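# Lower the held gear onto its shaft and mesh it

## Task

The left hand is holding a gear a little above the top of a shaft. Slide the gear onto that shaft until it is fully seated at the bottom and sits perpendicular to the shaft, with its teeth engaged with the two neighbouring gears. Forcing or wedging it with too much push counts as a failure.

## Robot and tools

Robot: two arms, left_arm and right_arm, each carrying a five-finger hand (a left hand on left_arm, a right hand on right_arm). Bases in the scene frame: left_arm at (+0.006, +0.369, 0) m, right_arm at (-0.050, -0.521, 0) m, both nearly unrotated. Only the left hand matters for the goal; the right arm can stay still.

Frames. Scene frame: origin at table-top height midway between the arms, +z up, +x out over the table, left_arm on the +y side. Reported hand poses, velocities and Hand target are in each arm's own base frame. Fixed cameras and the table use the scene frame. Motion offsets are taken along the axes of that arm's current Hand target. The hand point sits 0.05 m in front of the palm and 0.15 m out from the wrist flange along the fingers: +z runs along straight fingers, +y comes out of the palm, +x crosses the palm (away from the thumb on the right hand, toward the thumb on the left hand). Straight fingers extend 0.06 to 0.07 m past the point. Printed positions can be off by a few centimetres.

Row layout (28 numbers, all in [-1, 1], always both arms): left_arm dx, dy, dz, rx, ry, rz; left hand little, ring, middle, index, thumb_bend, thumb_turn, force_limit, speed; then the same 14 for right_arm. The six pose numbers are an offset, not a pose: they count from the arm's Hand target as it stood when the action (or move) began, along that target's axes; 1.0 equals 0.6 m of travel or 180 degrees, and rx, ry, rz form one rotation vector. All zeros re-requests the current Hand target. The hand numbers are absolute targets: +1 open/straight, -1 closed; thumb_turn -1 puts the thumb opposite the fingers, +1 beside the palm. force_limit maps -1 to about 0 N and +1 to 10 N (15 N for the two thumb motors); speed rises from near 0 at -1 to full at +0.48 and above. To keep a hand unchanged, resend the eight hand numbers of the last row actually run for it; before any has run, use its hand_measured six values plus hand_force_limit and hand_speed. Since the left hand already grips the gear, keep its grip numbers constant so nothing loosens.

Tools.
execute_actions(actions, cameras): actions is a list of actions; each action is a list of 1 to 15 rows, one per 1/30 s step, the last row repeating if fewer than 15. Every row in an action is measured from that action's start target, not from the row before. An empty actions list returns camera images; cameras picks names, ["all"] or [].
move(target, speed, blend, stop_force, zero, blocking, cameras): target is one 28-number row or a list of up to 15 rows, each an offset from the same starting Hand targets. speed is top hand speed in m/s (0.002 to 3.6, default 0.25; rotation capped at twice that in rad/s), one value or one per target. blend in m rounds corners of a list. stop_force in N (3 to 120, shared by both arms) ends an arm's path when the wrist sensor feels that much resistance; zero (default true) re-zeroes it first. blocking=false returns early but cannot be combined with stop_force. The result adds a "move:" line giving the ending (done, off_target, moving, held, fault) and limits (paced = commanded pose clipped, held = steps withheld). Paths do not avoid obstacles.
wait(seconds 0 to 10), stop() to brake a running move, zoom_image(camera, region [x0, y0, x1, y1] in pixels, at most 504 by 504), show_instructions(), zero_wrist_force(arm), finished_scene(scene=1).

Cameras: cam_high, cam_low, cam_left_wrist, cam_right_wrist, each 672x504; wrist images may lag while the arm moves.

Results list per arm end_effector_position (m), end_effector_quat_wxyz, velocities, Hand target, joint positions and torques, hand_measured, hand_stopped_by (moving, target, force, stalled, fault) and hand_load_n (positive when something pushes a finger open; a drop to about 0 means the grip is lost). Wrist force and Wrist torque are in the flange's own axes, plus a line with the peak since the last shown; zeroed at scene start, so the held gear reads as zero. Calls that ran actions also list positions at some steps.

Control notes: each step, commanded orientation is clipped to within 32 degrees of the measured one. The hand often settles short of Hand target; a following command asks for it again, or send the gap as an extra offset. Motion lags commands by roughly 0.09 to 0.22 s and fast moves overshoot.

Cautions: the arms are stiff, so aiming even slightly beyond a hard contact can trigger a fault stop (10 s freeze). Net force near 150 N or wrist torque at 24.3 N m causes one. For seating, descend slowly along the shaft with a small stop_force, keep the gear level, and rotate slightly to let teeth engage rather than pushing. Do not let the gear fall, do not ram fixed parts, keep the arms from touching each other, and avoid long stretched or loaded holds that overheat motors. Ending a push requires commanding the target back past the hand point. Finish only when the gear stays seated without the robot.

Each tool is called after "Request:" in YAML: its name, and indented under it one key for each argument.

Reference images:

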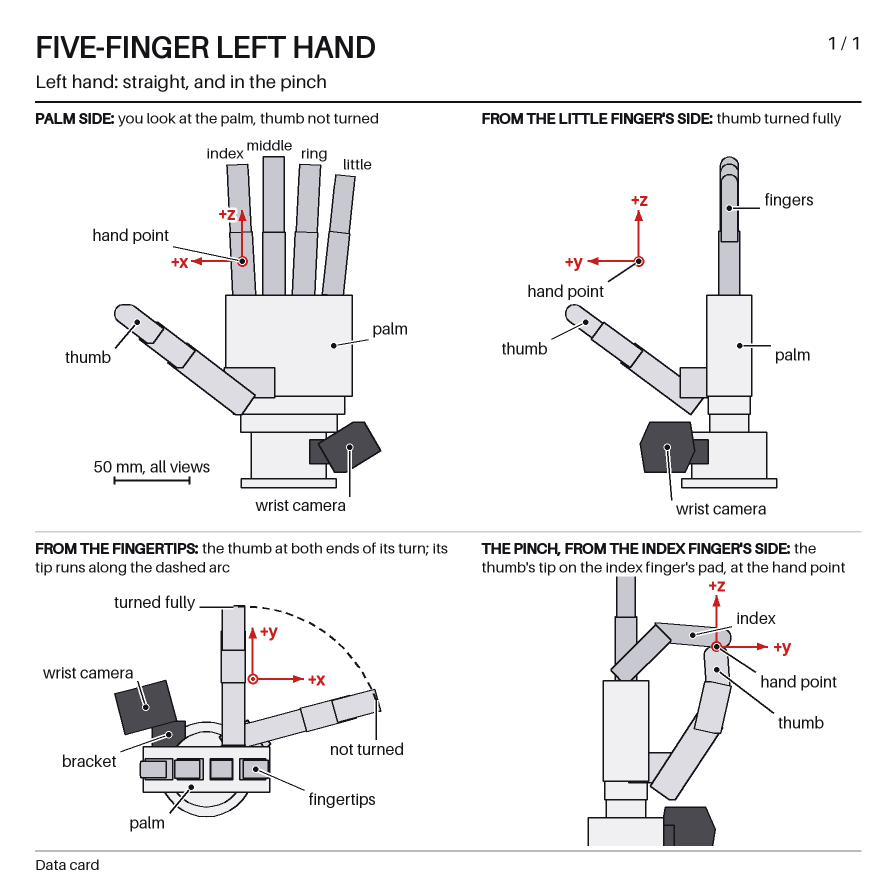

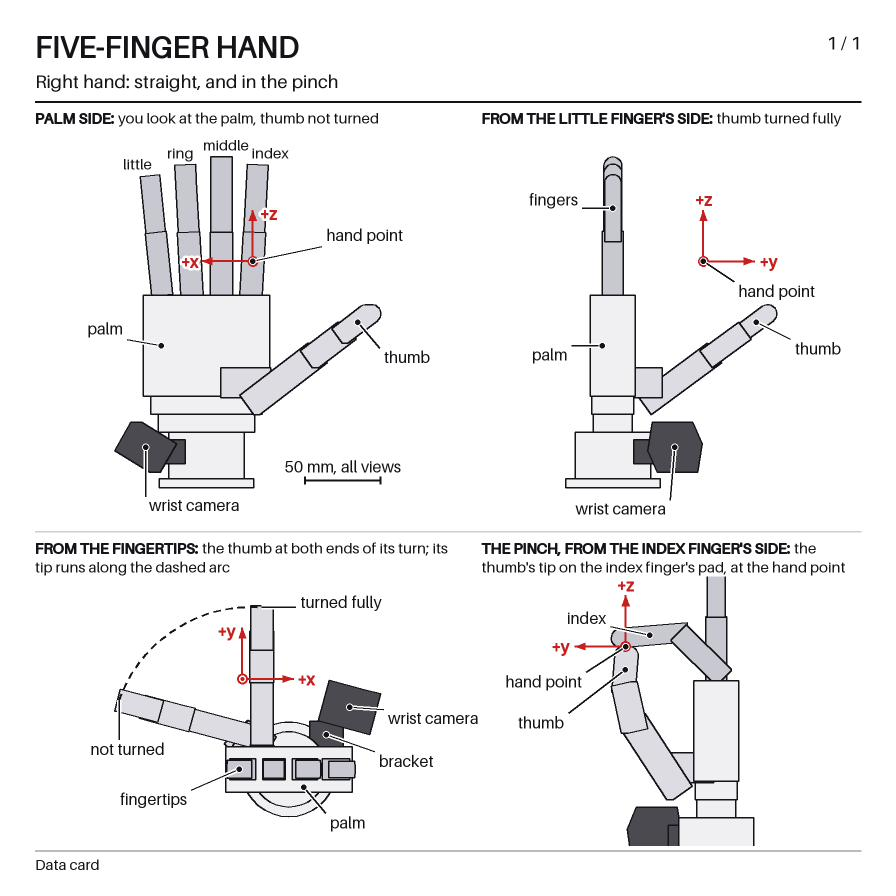

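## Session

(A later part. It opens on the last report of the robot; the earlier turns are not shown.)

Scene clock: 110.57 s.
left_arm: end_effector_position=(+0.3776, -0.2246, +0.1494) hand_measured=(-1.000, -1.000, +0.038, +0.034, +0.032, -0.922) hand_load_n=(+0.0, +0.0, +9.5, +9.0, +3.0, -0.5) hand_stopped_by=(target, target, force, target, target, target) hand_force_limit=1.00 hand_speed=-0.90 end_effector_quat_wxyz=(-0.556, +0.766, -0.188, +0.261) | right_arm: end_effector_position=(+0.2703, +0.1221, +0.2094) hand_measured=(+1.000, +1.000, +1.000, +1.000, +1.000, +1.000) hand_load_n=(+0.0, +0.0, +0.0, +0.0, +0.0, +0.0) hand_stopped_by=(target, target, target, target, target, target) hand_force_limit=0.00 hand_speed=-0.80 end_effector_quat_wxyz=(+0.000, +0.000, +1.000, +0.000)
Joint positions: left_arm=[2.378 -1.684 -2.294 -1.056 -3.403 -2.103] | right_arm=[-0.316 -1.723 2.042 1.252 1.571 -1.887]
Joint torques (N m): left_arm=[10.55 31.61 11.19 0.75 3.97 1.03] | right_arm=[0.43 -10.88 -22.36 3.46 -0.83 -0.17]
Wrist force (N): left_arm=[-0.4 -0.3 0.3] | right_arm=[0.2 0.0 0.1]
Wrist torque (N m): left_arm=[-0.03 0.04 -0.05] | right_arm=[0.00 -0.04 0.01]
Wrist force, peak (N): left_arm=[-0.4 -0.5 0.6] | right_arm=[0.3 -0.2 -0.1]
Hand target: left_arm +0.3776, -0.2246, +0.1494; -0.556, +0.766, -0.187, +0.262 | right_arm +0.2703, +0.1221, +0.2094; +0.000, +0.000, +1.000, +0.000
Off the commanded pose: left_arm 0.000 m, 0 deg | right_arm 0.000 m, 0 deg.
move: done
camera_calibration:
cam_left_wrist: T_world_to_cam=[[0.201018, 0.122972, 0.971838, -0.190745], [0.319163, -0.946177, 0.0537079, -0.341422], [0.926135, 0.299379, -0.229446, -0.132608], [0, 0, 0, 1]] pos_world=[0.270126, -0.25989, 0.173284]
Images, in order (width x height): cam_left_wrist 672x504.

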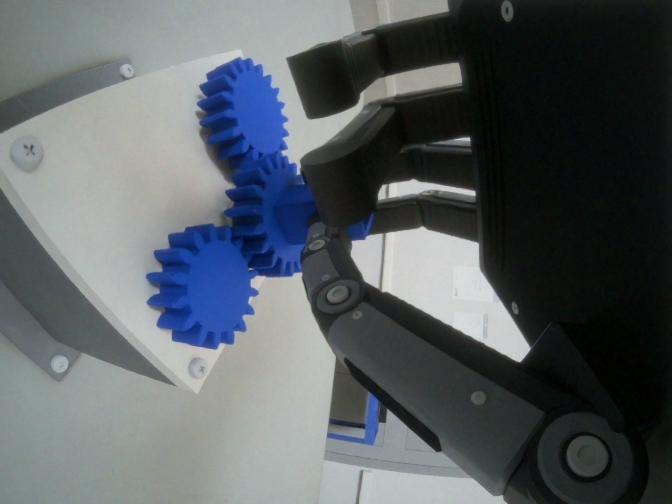

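Request:
move:
  target: [-0.0004, 0.0135, 0.0044, 0,0,0, -1,-1,0.036,0.032,0.032,-0.922,1.0,-0.9, 0,0,0,0,0,0, 1,1,1,1,1,1,0,-0.8]
  speed: 0.005
  stop_force: 4
  cameras: ["cam_left_wrist", "cam_low", "cam_high"]

Request:
zoom_image:
  camera: "cam_low"
  region: [315, 190, 345, 220]

Request:
zoom_image:
  camera: "cam_left_wrist"
  region: [160, 50, 380, 290]

Request:
zoom_image:
  camera: "cam_high"
  region: [345, 160, 390, 205]

Scene clock: 113.87 s.
left_arm: end_effector_position=(+0.3790, -0.2250, +0.1414) hand_measured=(-1.000, -1.000, +0.038, +0.034, +0.032, -0.922) hand_load_n=(+0.0, +0.0, +10.0, +9.0, +2.5, -0.5) hand_stopped_by=(target, target, force, target, target, target) hand_force_limit=1.00 hand_speed=-0.90 end_effector_quat_wxyz=(-0.556, +0.766, -0.187, +0.261) | right_arm: end_effector_position=(+0.2703, +0.1221, +0.2094) hand_measured=(+1.000, +1.000, +1.000, +1.000, +1.000, +1.000) hand_load_n=(+0.0, +0.0, +0.0, +0.0, +0.0, +0.0) hand_stopped_by=(target, target, target, target, target, target) hand_force_limit=0.00 hand_speed=-0.80 end_effector_quat_wxyz=(+0.000, +0.000, +1.000, +0.000)
Joint positions: left_arm=[2.379 -1.706 -2.301 -1.022 -3.402 -2.097] | right_arm=[-0.316 -1.723 2.042 1.252 1.571 -1.887]
Joint torques (N m): left_arm=[3.11 32.35 25.02 0.85 -1.63 -0.98] | right_arm=[-0.07 -12.3 -20.76 3.65 -0.74 -0.05]
Wrist force (N): left_arm=[-1.6 -3.7 -0.8] | right_arm=[0.3 -0.1 0.0]
Wrist torque (N m): left_arm=[-0.09 0.02 0.03] | right_arm=[-0.02 -0.04 0.01]
Wrist force, peak (N): left_arm=[-3.5 -10.8 -4.2] | right_arm=[0.2 -0.4 0.0]
Hand target: left_arm +0.3790, -0.2250, +0.1414; -0.556, +0.766, -0.187, +0.262 | right_arm +0.2703, +0.1221, +0.2094; +0.000, +0.000, +1.000, +0.000
Off the commanded pose: left_arm 0.000 m, 0 deg | right_arm 0.000 m, 0 deg.
move: contact (left_arm)
camera_calibration:
cam_left_wrist: T_world_to_cam=[[0.200879, 0.12305, 0.971857, -0.183148], [0.31927, -0.946135, 0.0538014, -0.341852], [0.926129, 0.299478, -0.229345, -0.13561], [0, 0, 0, 1]] pos_world=[0.271526, -0.26029, 0.165284]
Images, in order (width x height): cam_high 672x504, cam_low 672x504, cam_left_wrist 672x504.

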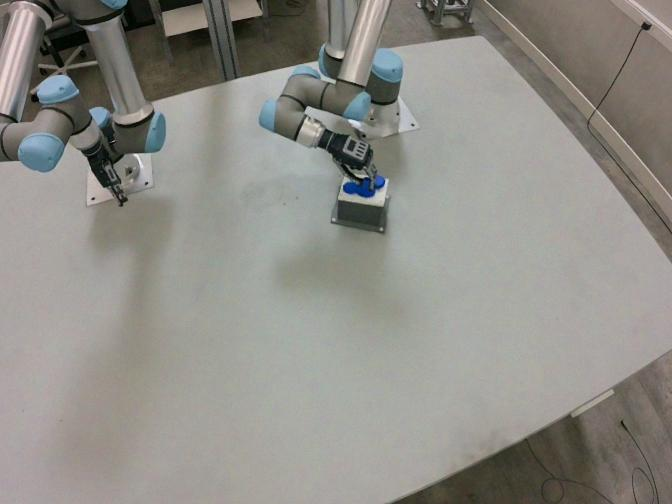

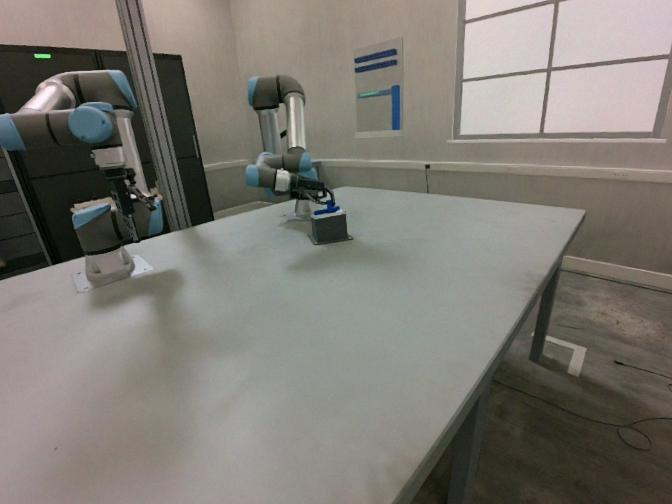

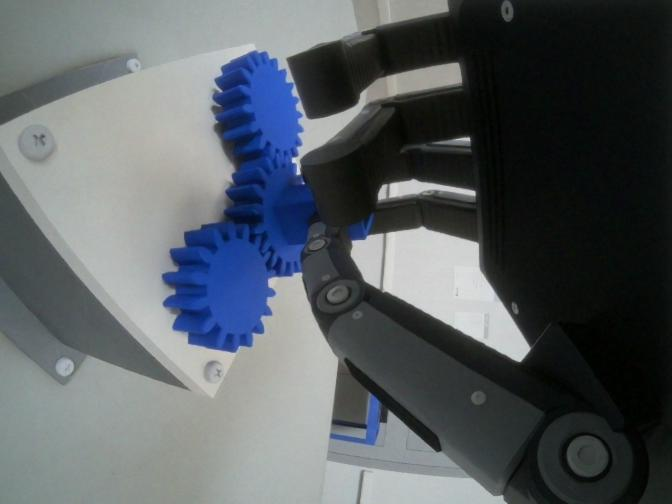

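Scaled by 16.800 from the camera's 672x504 image, which has a finer 960x720 frame.

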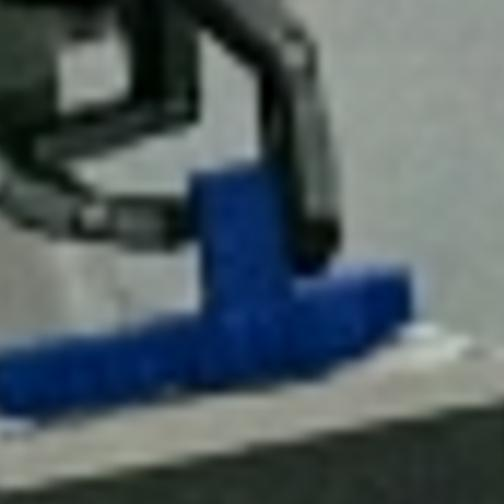

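Scaled by 2.100 from the camera's 672x504 image, which has a finer 960x720 frame.

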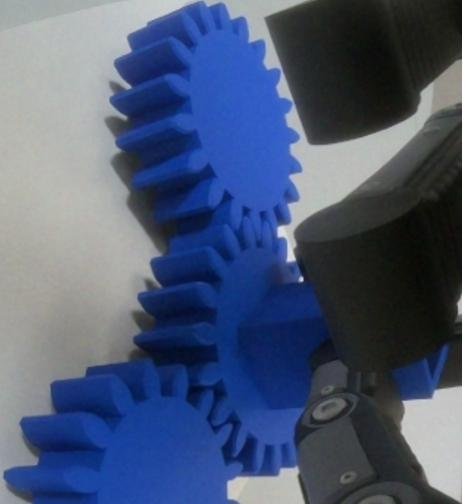

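Scaled by 11.200 from the camera's 672x504 image, which has a finer 960x720 frame.

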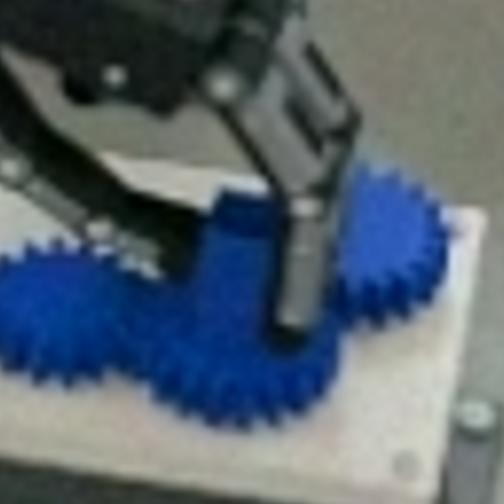

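Request:
move:
  target: [-0.0005, -0.0005, -0.0002, 0,0,0, -1,-1,0.036,0.032,0.032,-0.922,1.0,-0.9, 0,0,0,0,0,0, 1,1,1,1,1,1,0,-0.8]
  speed: 0.01

Request:
move:
  target: [0, 0, 0, 0,0,0, -1,-1,0.25,0.25,0.15,-0.922,1.0,-0.7, 0,0,0,0,0,0, 1,1,1,1,1,1,0,-0.8]
  speed: 0.01
  cameras: ["cam_left_wrist", "cam_low"]

Request:
zoom_image:
  camera: "cam_left_wrist"
  region: [160, 50, 400, 350]

Scene clock: 115.50 s.
left_arm: end_effector_position=(+0.3787, -0.2248, +0.1417) hand_measured=(-1.000, -1.000, +0.038, +0.034, +0.032, -0.922) hand_load_n=(+0.0, +0.0, +10.0, +9.0, +3.0, +0.0) hand_stopped_by=(target, target, force, target, target, target) hand_force_limit=1.00 hand_speed=-0.90 end_effector_quat_wxyz=(-0.556, +0.766, -0.187, +0.262) | right_arm: end_effector_position=(+0.2703, +0.1221, +0.2094) hand_measured=(+1.000, +1.000, +1.000, +1.000, +1.000, +1.000) hand_load_n=(+0.0, +0.0, +0.0, +0.0, +0.0, +0.0) hand_stopped_by=(target, target, target, target, target, target) hand_force_limit=0.00 hand_speed=-0.80 end_effector_quat_wxyz=(+0.000, +0.000, +1.000, +0.000)
Joint positions: left_arm=[2.379 -1.705 -2.301 -1.023 -3.403 -2.098] | right_arm=[-0.316 -1.723 2.042 1.252 1.571 -1.887]
Joint torques (N m): left_arm=[-13.14 30.11 4.19 0.93 -1.24 -1.68] | right_arm=[1.21 -11.44 -21.7 3.46 -0.72 -0.02]
Wrist force (N): left_arm=[0.2 -0.2 0.6] | right_arm=[0.2 -0.2 0.1]
Wrist torque (N m): left_arm=[-0.05 0.04 0.03] | right_arm=[-0.03 -0.03 0.00]
Wrist force, peak (N): left_arm=[-1.6 -3.9 -1.1] | right_arm=[0.3 -0.1 -0.2]
Hand target: left_arm +0.3787, -0.2248, +0.1416; -0.556, +0.766, -0.187, +0.262 | right_arm +0.2703, +0.1221, +0.2094; +0.000, +0.000, +1.000, +0.000
Off the commanded pose: left_arm 0.000 m, 0 deg | right_arm 0.000 m, 0 deg.
move: done

Scene clock: 116.07 s.
left_arm: end_effector_position=(+0.3787, -0.2248, +0.1416) hand_measured=(-1.000, -1.000, +0.250, +0.250, +0.150, -0.922) hand_load_n=(+0.0, +0.0, +0.0, +0.0, +0.0, +0.0) hand_stopped_by=(target, target, target, target, target, target) hand_force_limit=1.00 hand_speed=-0.70 end_effector_quat_wxyz=(-0.556, +0.766, -0.187, +0.262) | right_arm: end_effector_position=(+0.2703, +0.1221, +0.2094) hand_measured=(+1.000, +1.000, +1.000, +1.000, +1.000, +1.000) hand_load_n=(+0.0, +0.0, +0.0, +0.0, +0.0, +0.0) hand_stopped_by=(target, target, target, target, target, target) hand_force_limit=0.00 hand_speed=-0.80 end_effector_quat_wxyz=(+0.000, +0.000, +1.000, +0.000)
Joint positions: left_arm=[2.379 -1.705 -2.301 -1.023 -3.403 -2.098] | right_arm=[-0.316 -1.723 2.042 1.252 1.571 -1.887]
Joint torques (N m): left_arm=[-12.61 24.63 6.84 1.99 -0.04 -1.17] | right_arm=[-0.44 -11.62 -23.18 3.4 -0.75 -0.23]
Wrist force (N): left_arm=[0.3 -0.3 0.4] | right_arm=[0.3 -0.1 0.0]
Wrist torque (N m): left_arm=[-0.05 0.00 0.03] | right_arm=[-0.03 -0.05 0.01]
Wrist force, peak (N): left_arm=[0.3 -0.5 0.5] | right_arm=[0.3 0.1 0.3]
Hand target: left_arm +0.3787, -0.2248, +0.1416; -0.556, +0.766, -0.187, +0.262 | right_arm +0.2703, +0.1221, +0.2094; +0.000, +0.000, +1.000, +0.000
Off the commanded pose: left_arm 0.000 m, 0 deg | right_arm 0.000 m, 0 deg.
move: done
camera_calibration:
cam_left_wrist: T_world_to_cam=[[0.200897, 0.123034, 0.971855, -0.183295], [0.319179, -0.946166, 0.0538033, -0.341529], [0.926156, 0.299387, -0.229352, -0.135284], [0, 0, 0, 1]] pos_world=[0.271126, -0.26009, 0.165484]
Images, in order (width x height): cam_low 672x504, cam_left_wrist 672x504.

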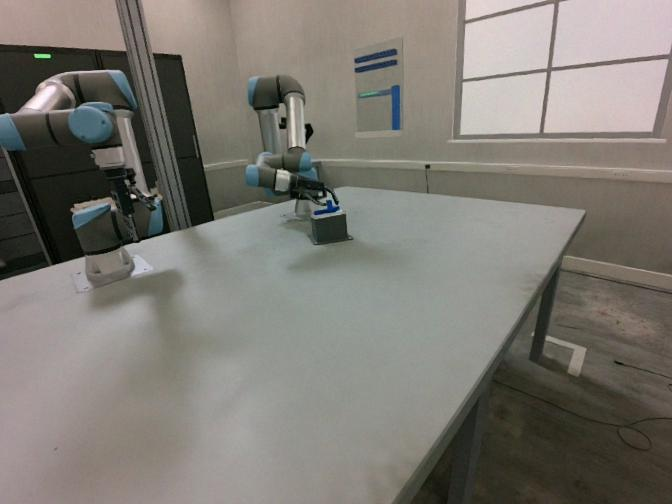

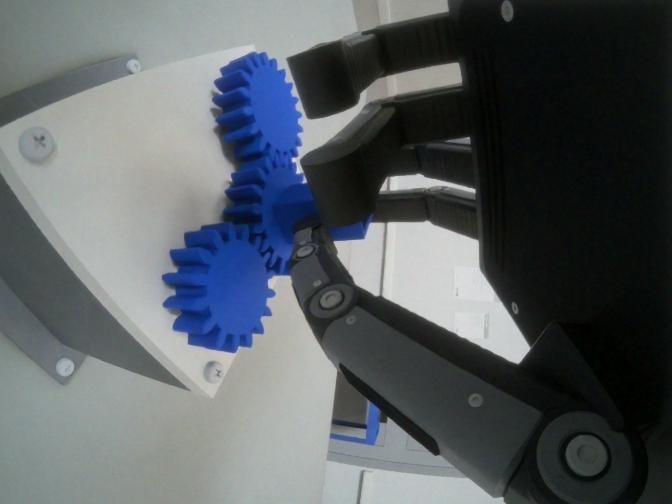

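Scaled by 1.680 from the camera's 672x504 image, which has a finer 960x720 frame.

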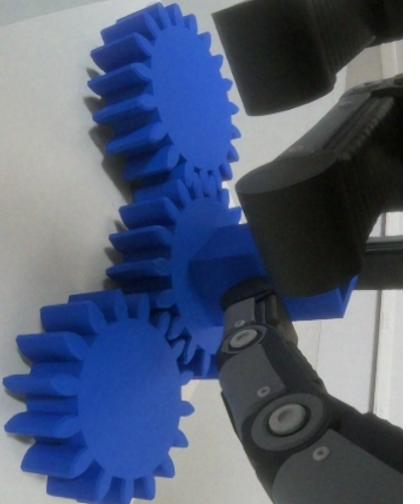

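Request:
move:
  target:
    - [0, 0, 0, 0,0,0, -1,-1,0.4,0.4,0.2,-0.922,1.0,-0.5, 0,0,0,0,0,0, 1,1,1,1,1,1,0,-0.8]
    - [0.0018, -0.0633, -0.0207, 0,0,0, -1,-1,0.4,0.4,0.2,-0.922,1.0,-0.5, 0,0,0,0,0,0, 1,1,1,1,1,1,0,-0.8]
    - [0.0018, -0.100, -0.120, 0,0,0, -1,-1,0.4,0.4,0.2,-0.922,1.0,-0.5, 0,0,0,0,0,0, 1,1,1,1,1,1,0,-0.8]
  speed: [0.08, 0.08, 0.15]
  blend: [0, 0.01, 0]
  cameras: ["all"]

Request:
zoom_image:
  camera: "cam_low"
  region: [310, 190, 350, 230]

Request:
zoom_image:
  camera: "cam_high"
  region: [335, 160, 395, 220]

Scene clock: 118.50 s.
left_arm: end_effector_position=(+0.3355, -0.2611, +0.2164) hand_measured=(-1.000, -1.000, +0.400, +0.400, +0.200, -0.922) hand_load_n=(+0.0, +0.0, +0.0, +0.0, +0.5, +0.0) hand_stopped_by=(target, target, target, target, target, target) hand_force_limit=1.00 hand_speed=-0.50 end_effector_quat_wxyz=(-0.556, +0.766, -0.188, +0.261) | right_arm: end_effector_position=(+0.2703, +0.1221, +0.2094) hand_measured=(+1.000, +1.000, +1.000, +1.000, +1.000, +1.000) hand_load_n=(+0.0, +0.0, +0.0, +0.0, +0.0, +0.0) hand_stopped_by=(target, target, target, target, target, target) hand_force_limit=0.00 hand_speed=-0.80 end_effector_quat_wxyz=(+0.000, +0.000, +1.000, +0.000)
Joint positions: left_arm=[2.243 -1.583 -2.074 -1.765 -3.471 -2.508] | right_arm=[-0.316 -1.723 2.042 1.252 1.571 -1.887]
Joint torques (N m): left_arm=[3.08 30.54 16.46 -0.1 3.21 -1.34] | right_arm=[0.58 -12.81 -21.66 3.6 -0.73 0.03]
Wrist force (N): left_arm=[0.1 -0.6 0.2] | right_arm=[0.1 -0.1 0.1]
Wrist torque (N m): left_arm=[-0.06 0.04 -0.03] | right_arm=[-0.02 -0.02 0.00]
Wrist force, peak (N): left_arm=[0.1 -1.6 -1.1] | right_arm=[0.4 0.1 0.1]
Hand target: left_arm +0.3355, -0.2611, +0.2165; -0.556, +0.766, -0.187, +0.262 | right_arm +0.2703, +0.1221, +0.2094; +0.000, +0.000, +1.000, +0.000
Off the commanded pose: left_arm 0.000 m, 0 deg | right_arm 0.000 m, 0 deg.
move: done
camera_calibration:
cam_left_wrist: T_world_to_cam=[[0.201049, 0.12288, 0.971844, -0.242923], [0.319143, -0.946189, 0.0536138, -0.366064], [0.926136, 0.299378, -0.229446, -0.0672254], [0, 0, 0, 1]] pos_world=[0.227926, -0.296389, 0.240284]

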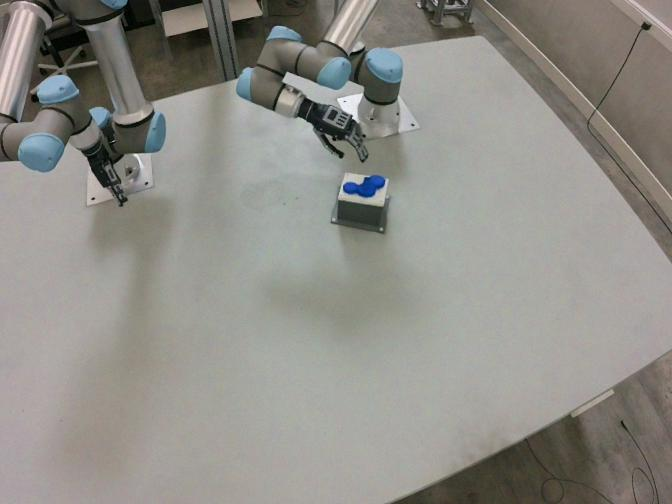

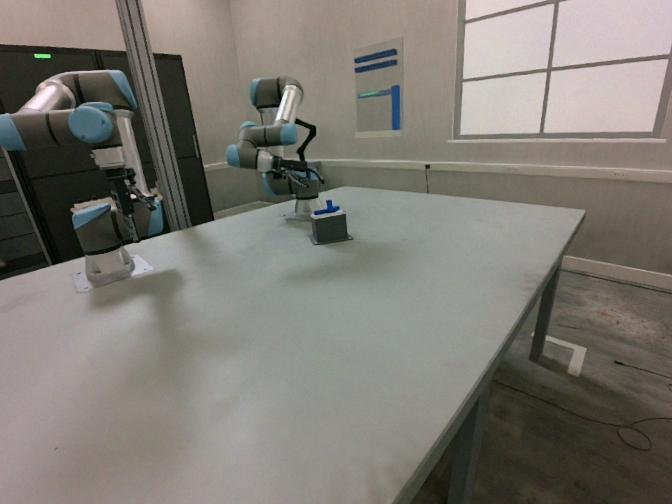

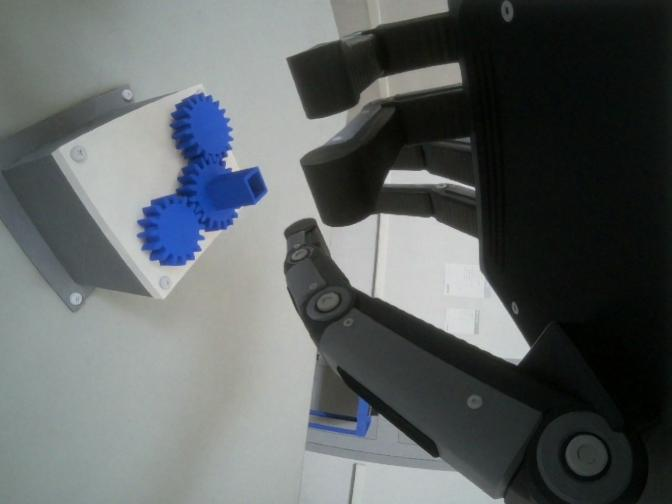

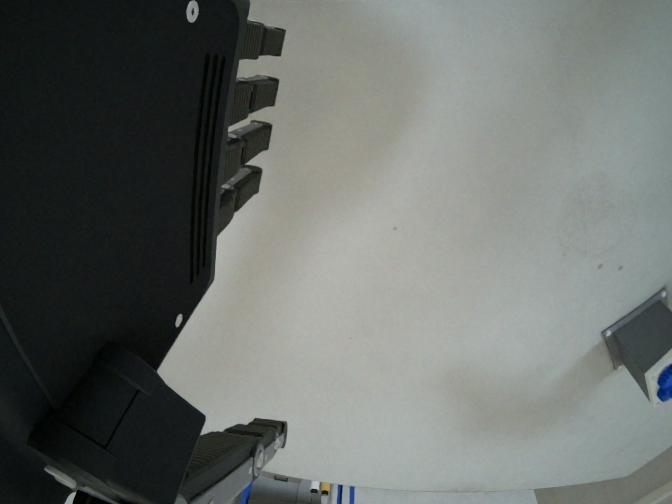

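Scaled by 12.600 from the camera's 672x504 image, which has a finer 960x720 frame.

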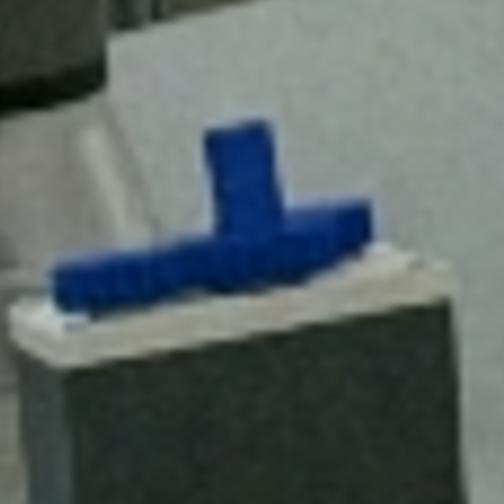

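Scaled by 8.400 from the camera's 672x504 image, which has a finer 960x720 frame.

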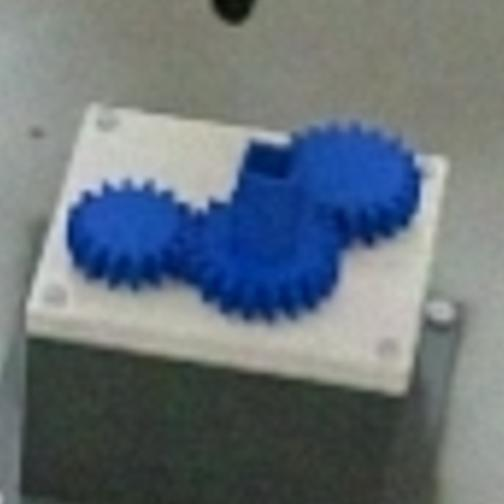

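Request:
zoom_image:
  camera: "cam_left_wrist"
  region: [125, 80, 285, 280]

Scaled by 2.520 from the camera's 672x504 image, which has a finer 960x720 frame.

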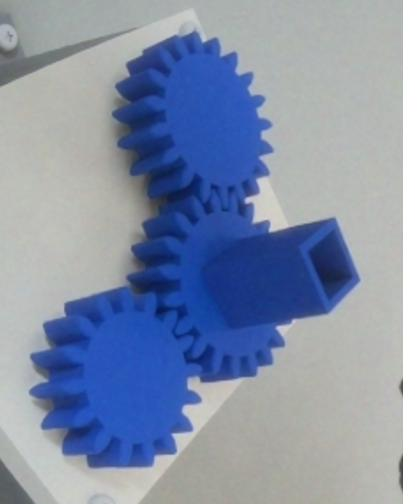

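Request:
finished_scene:

The scene is finished: the task was done.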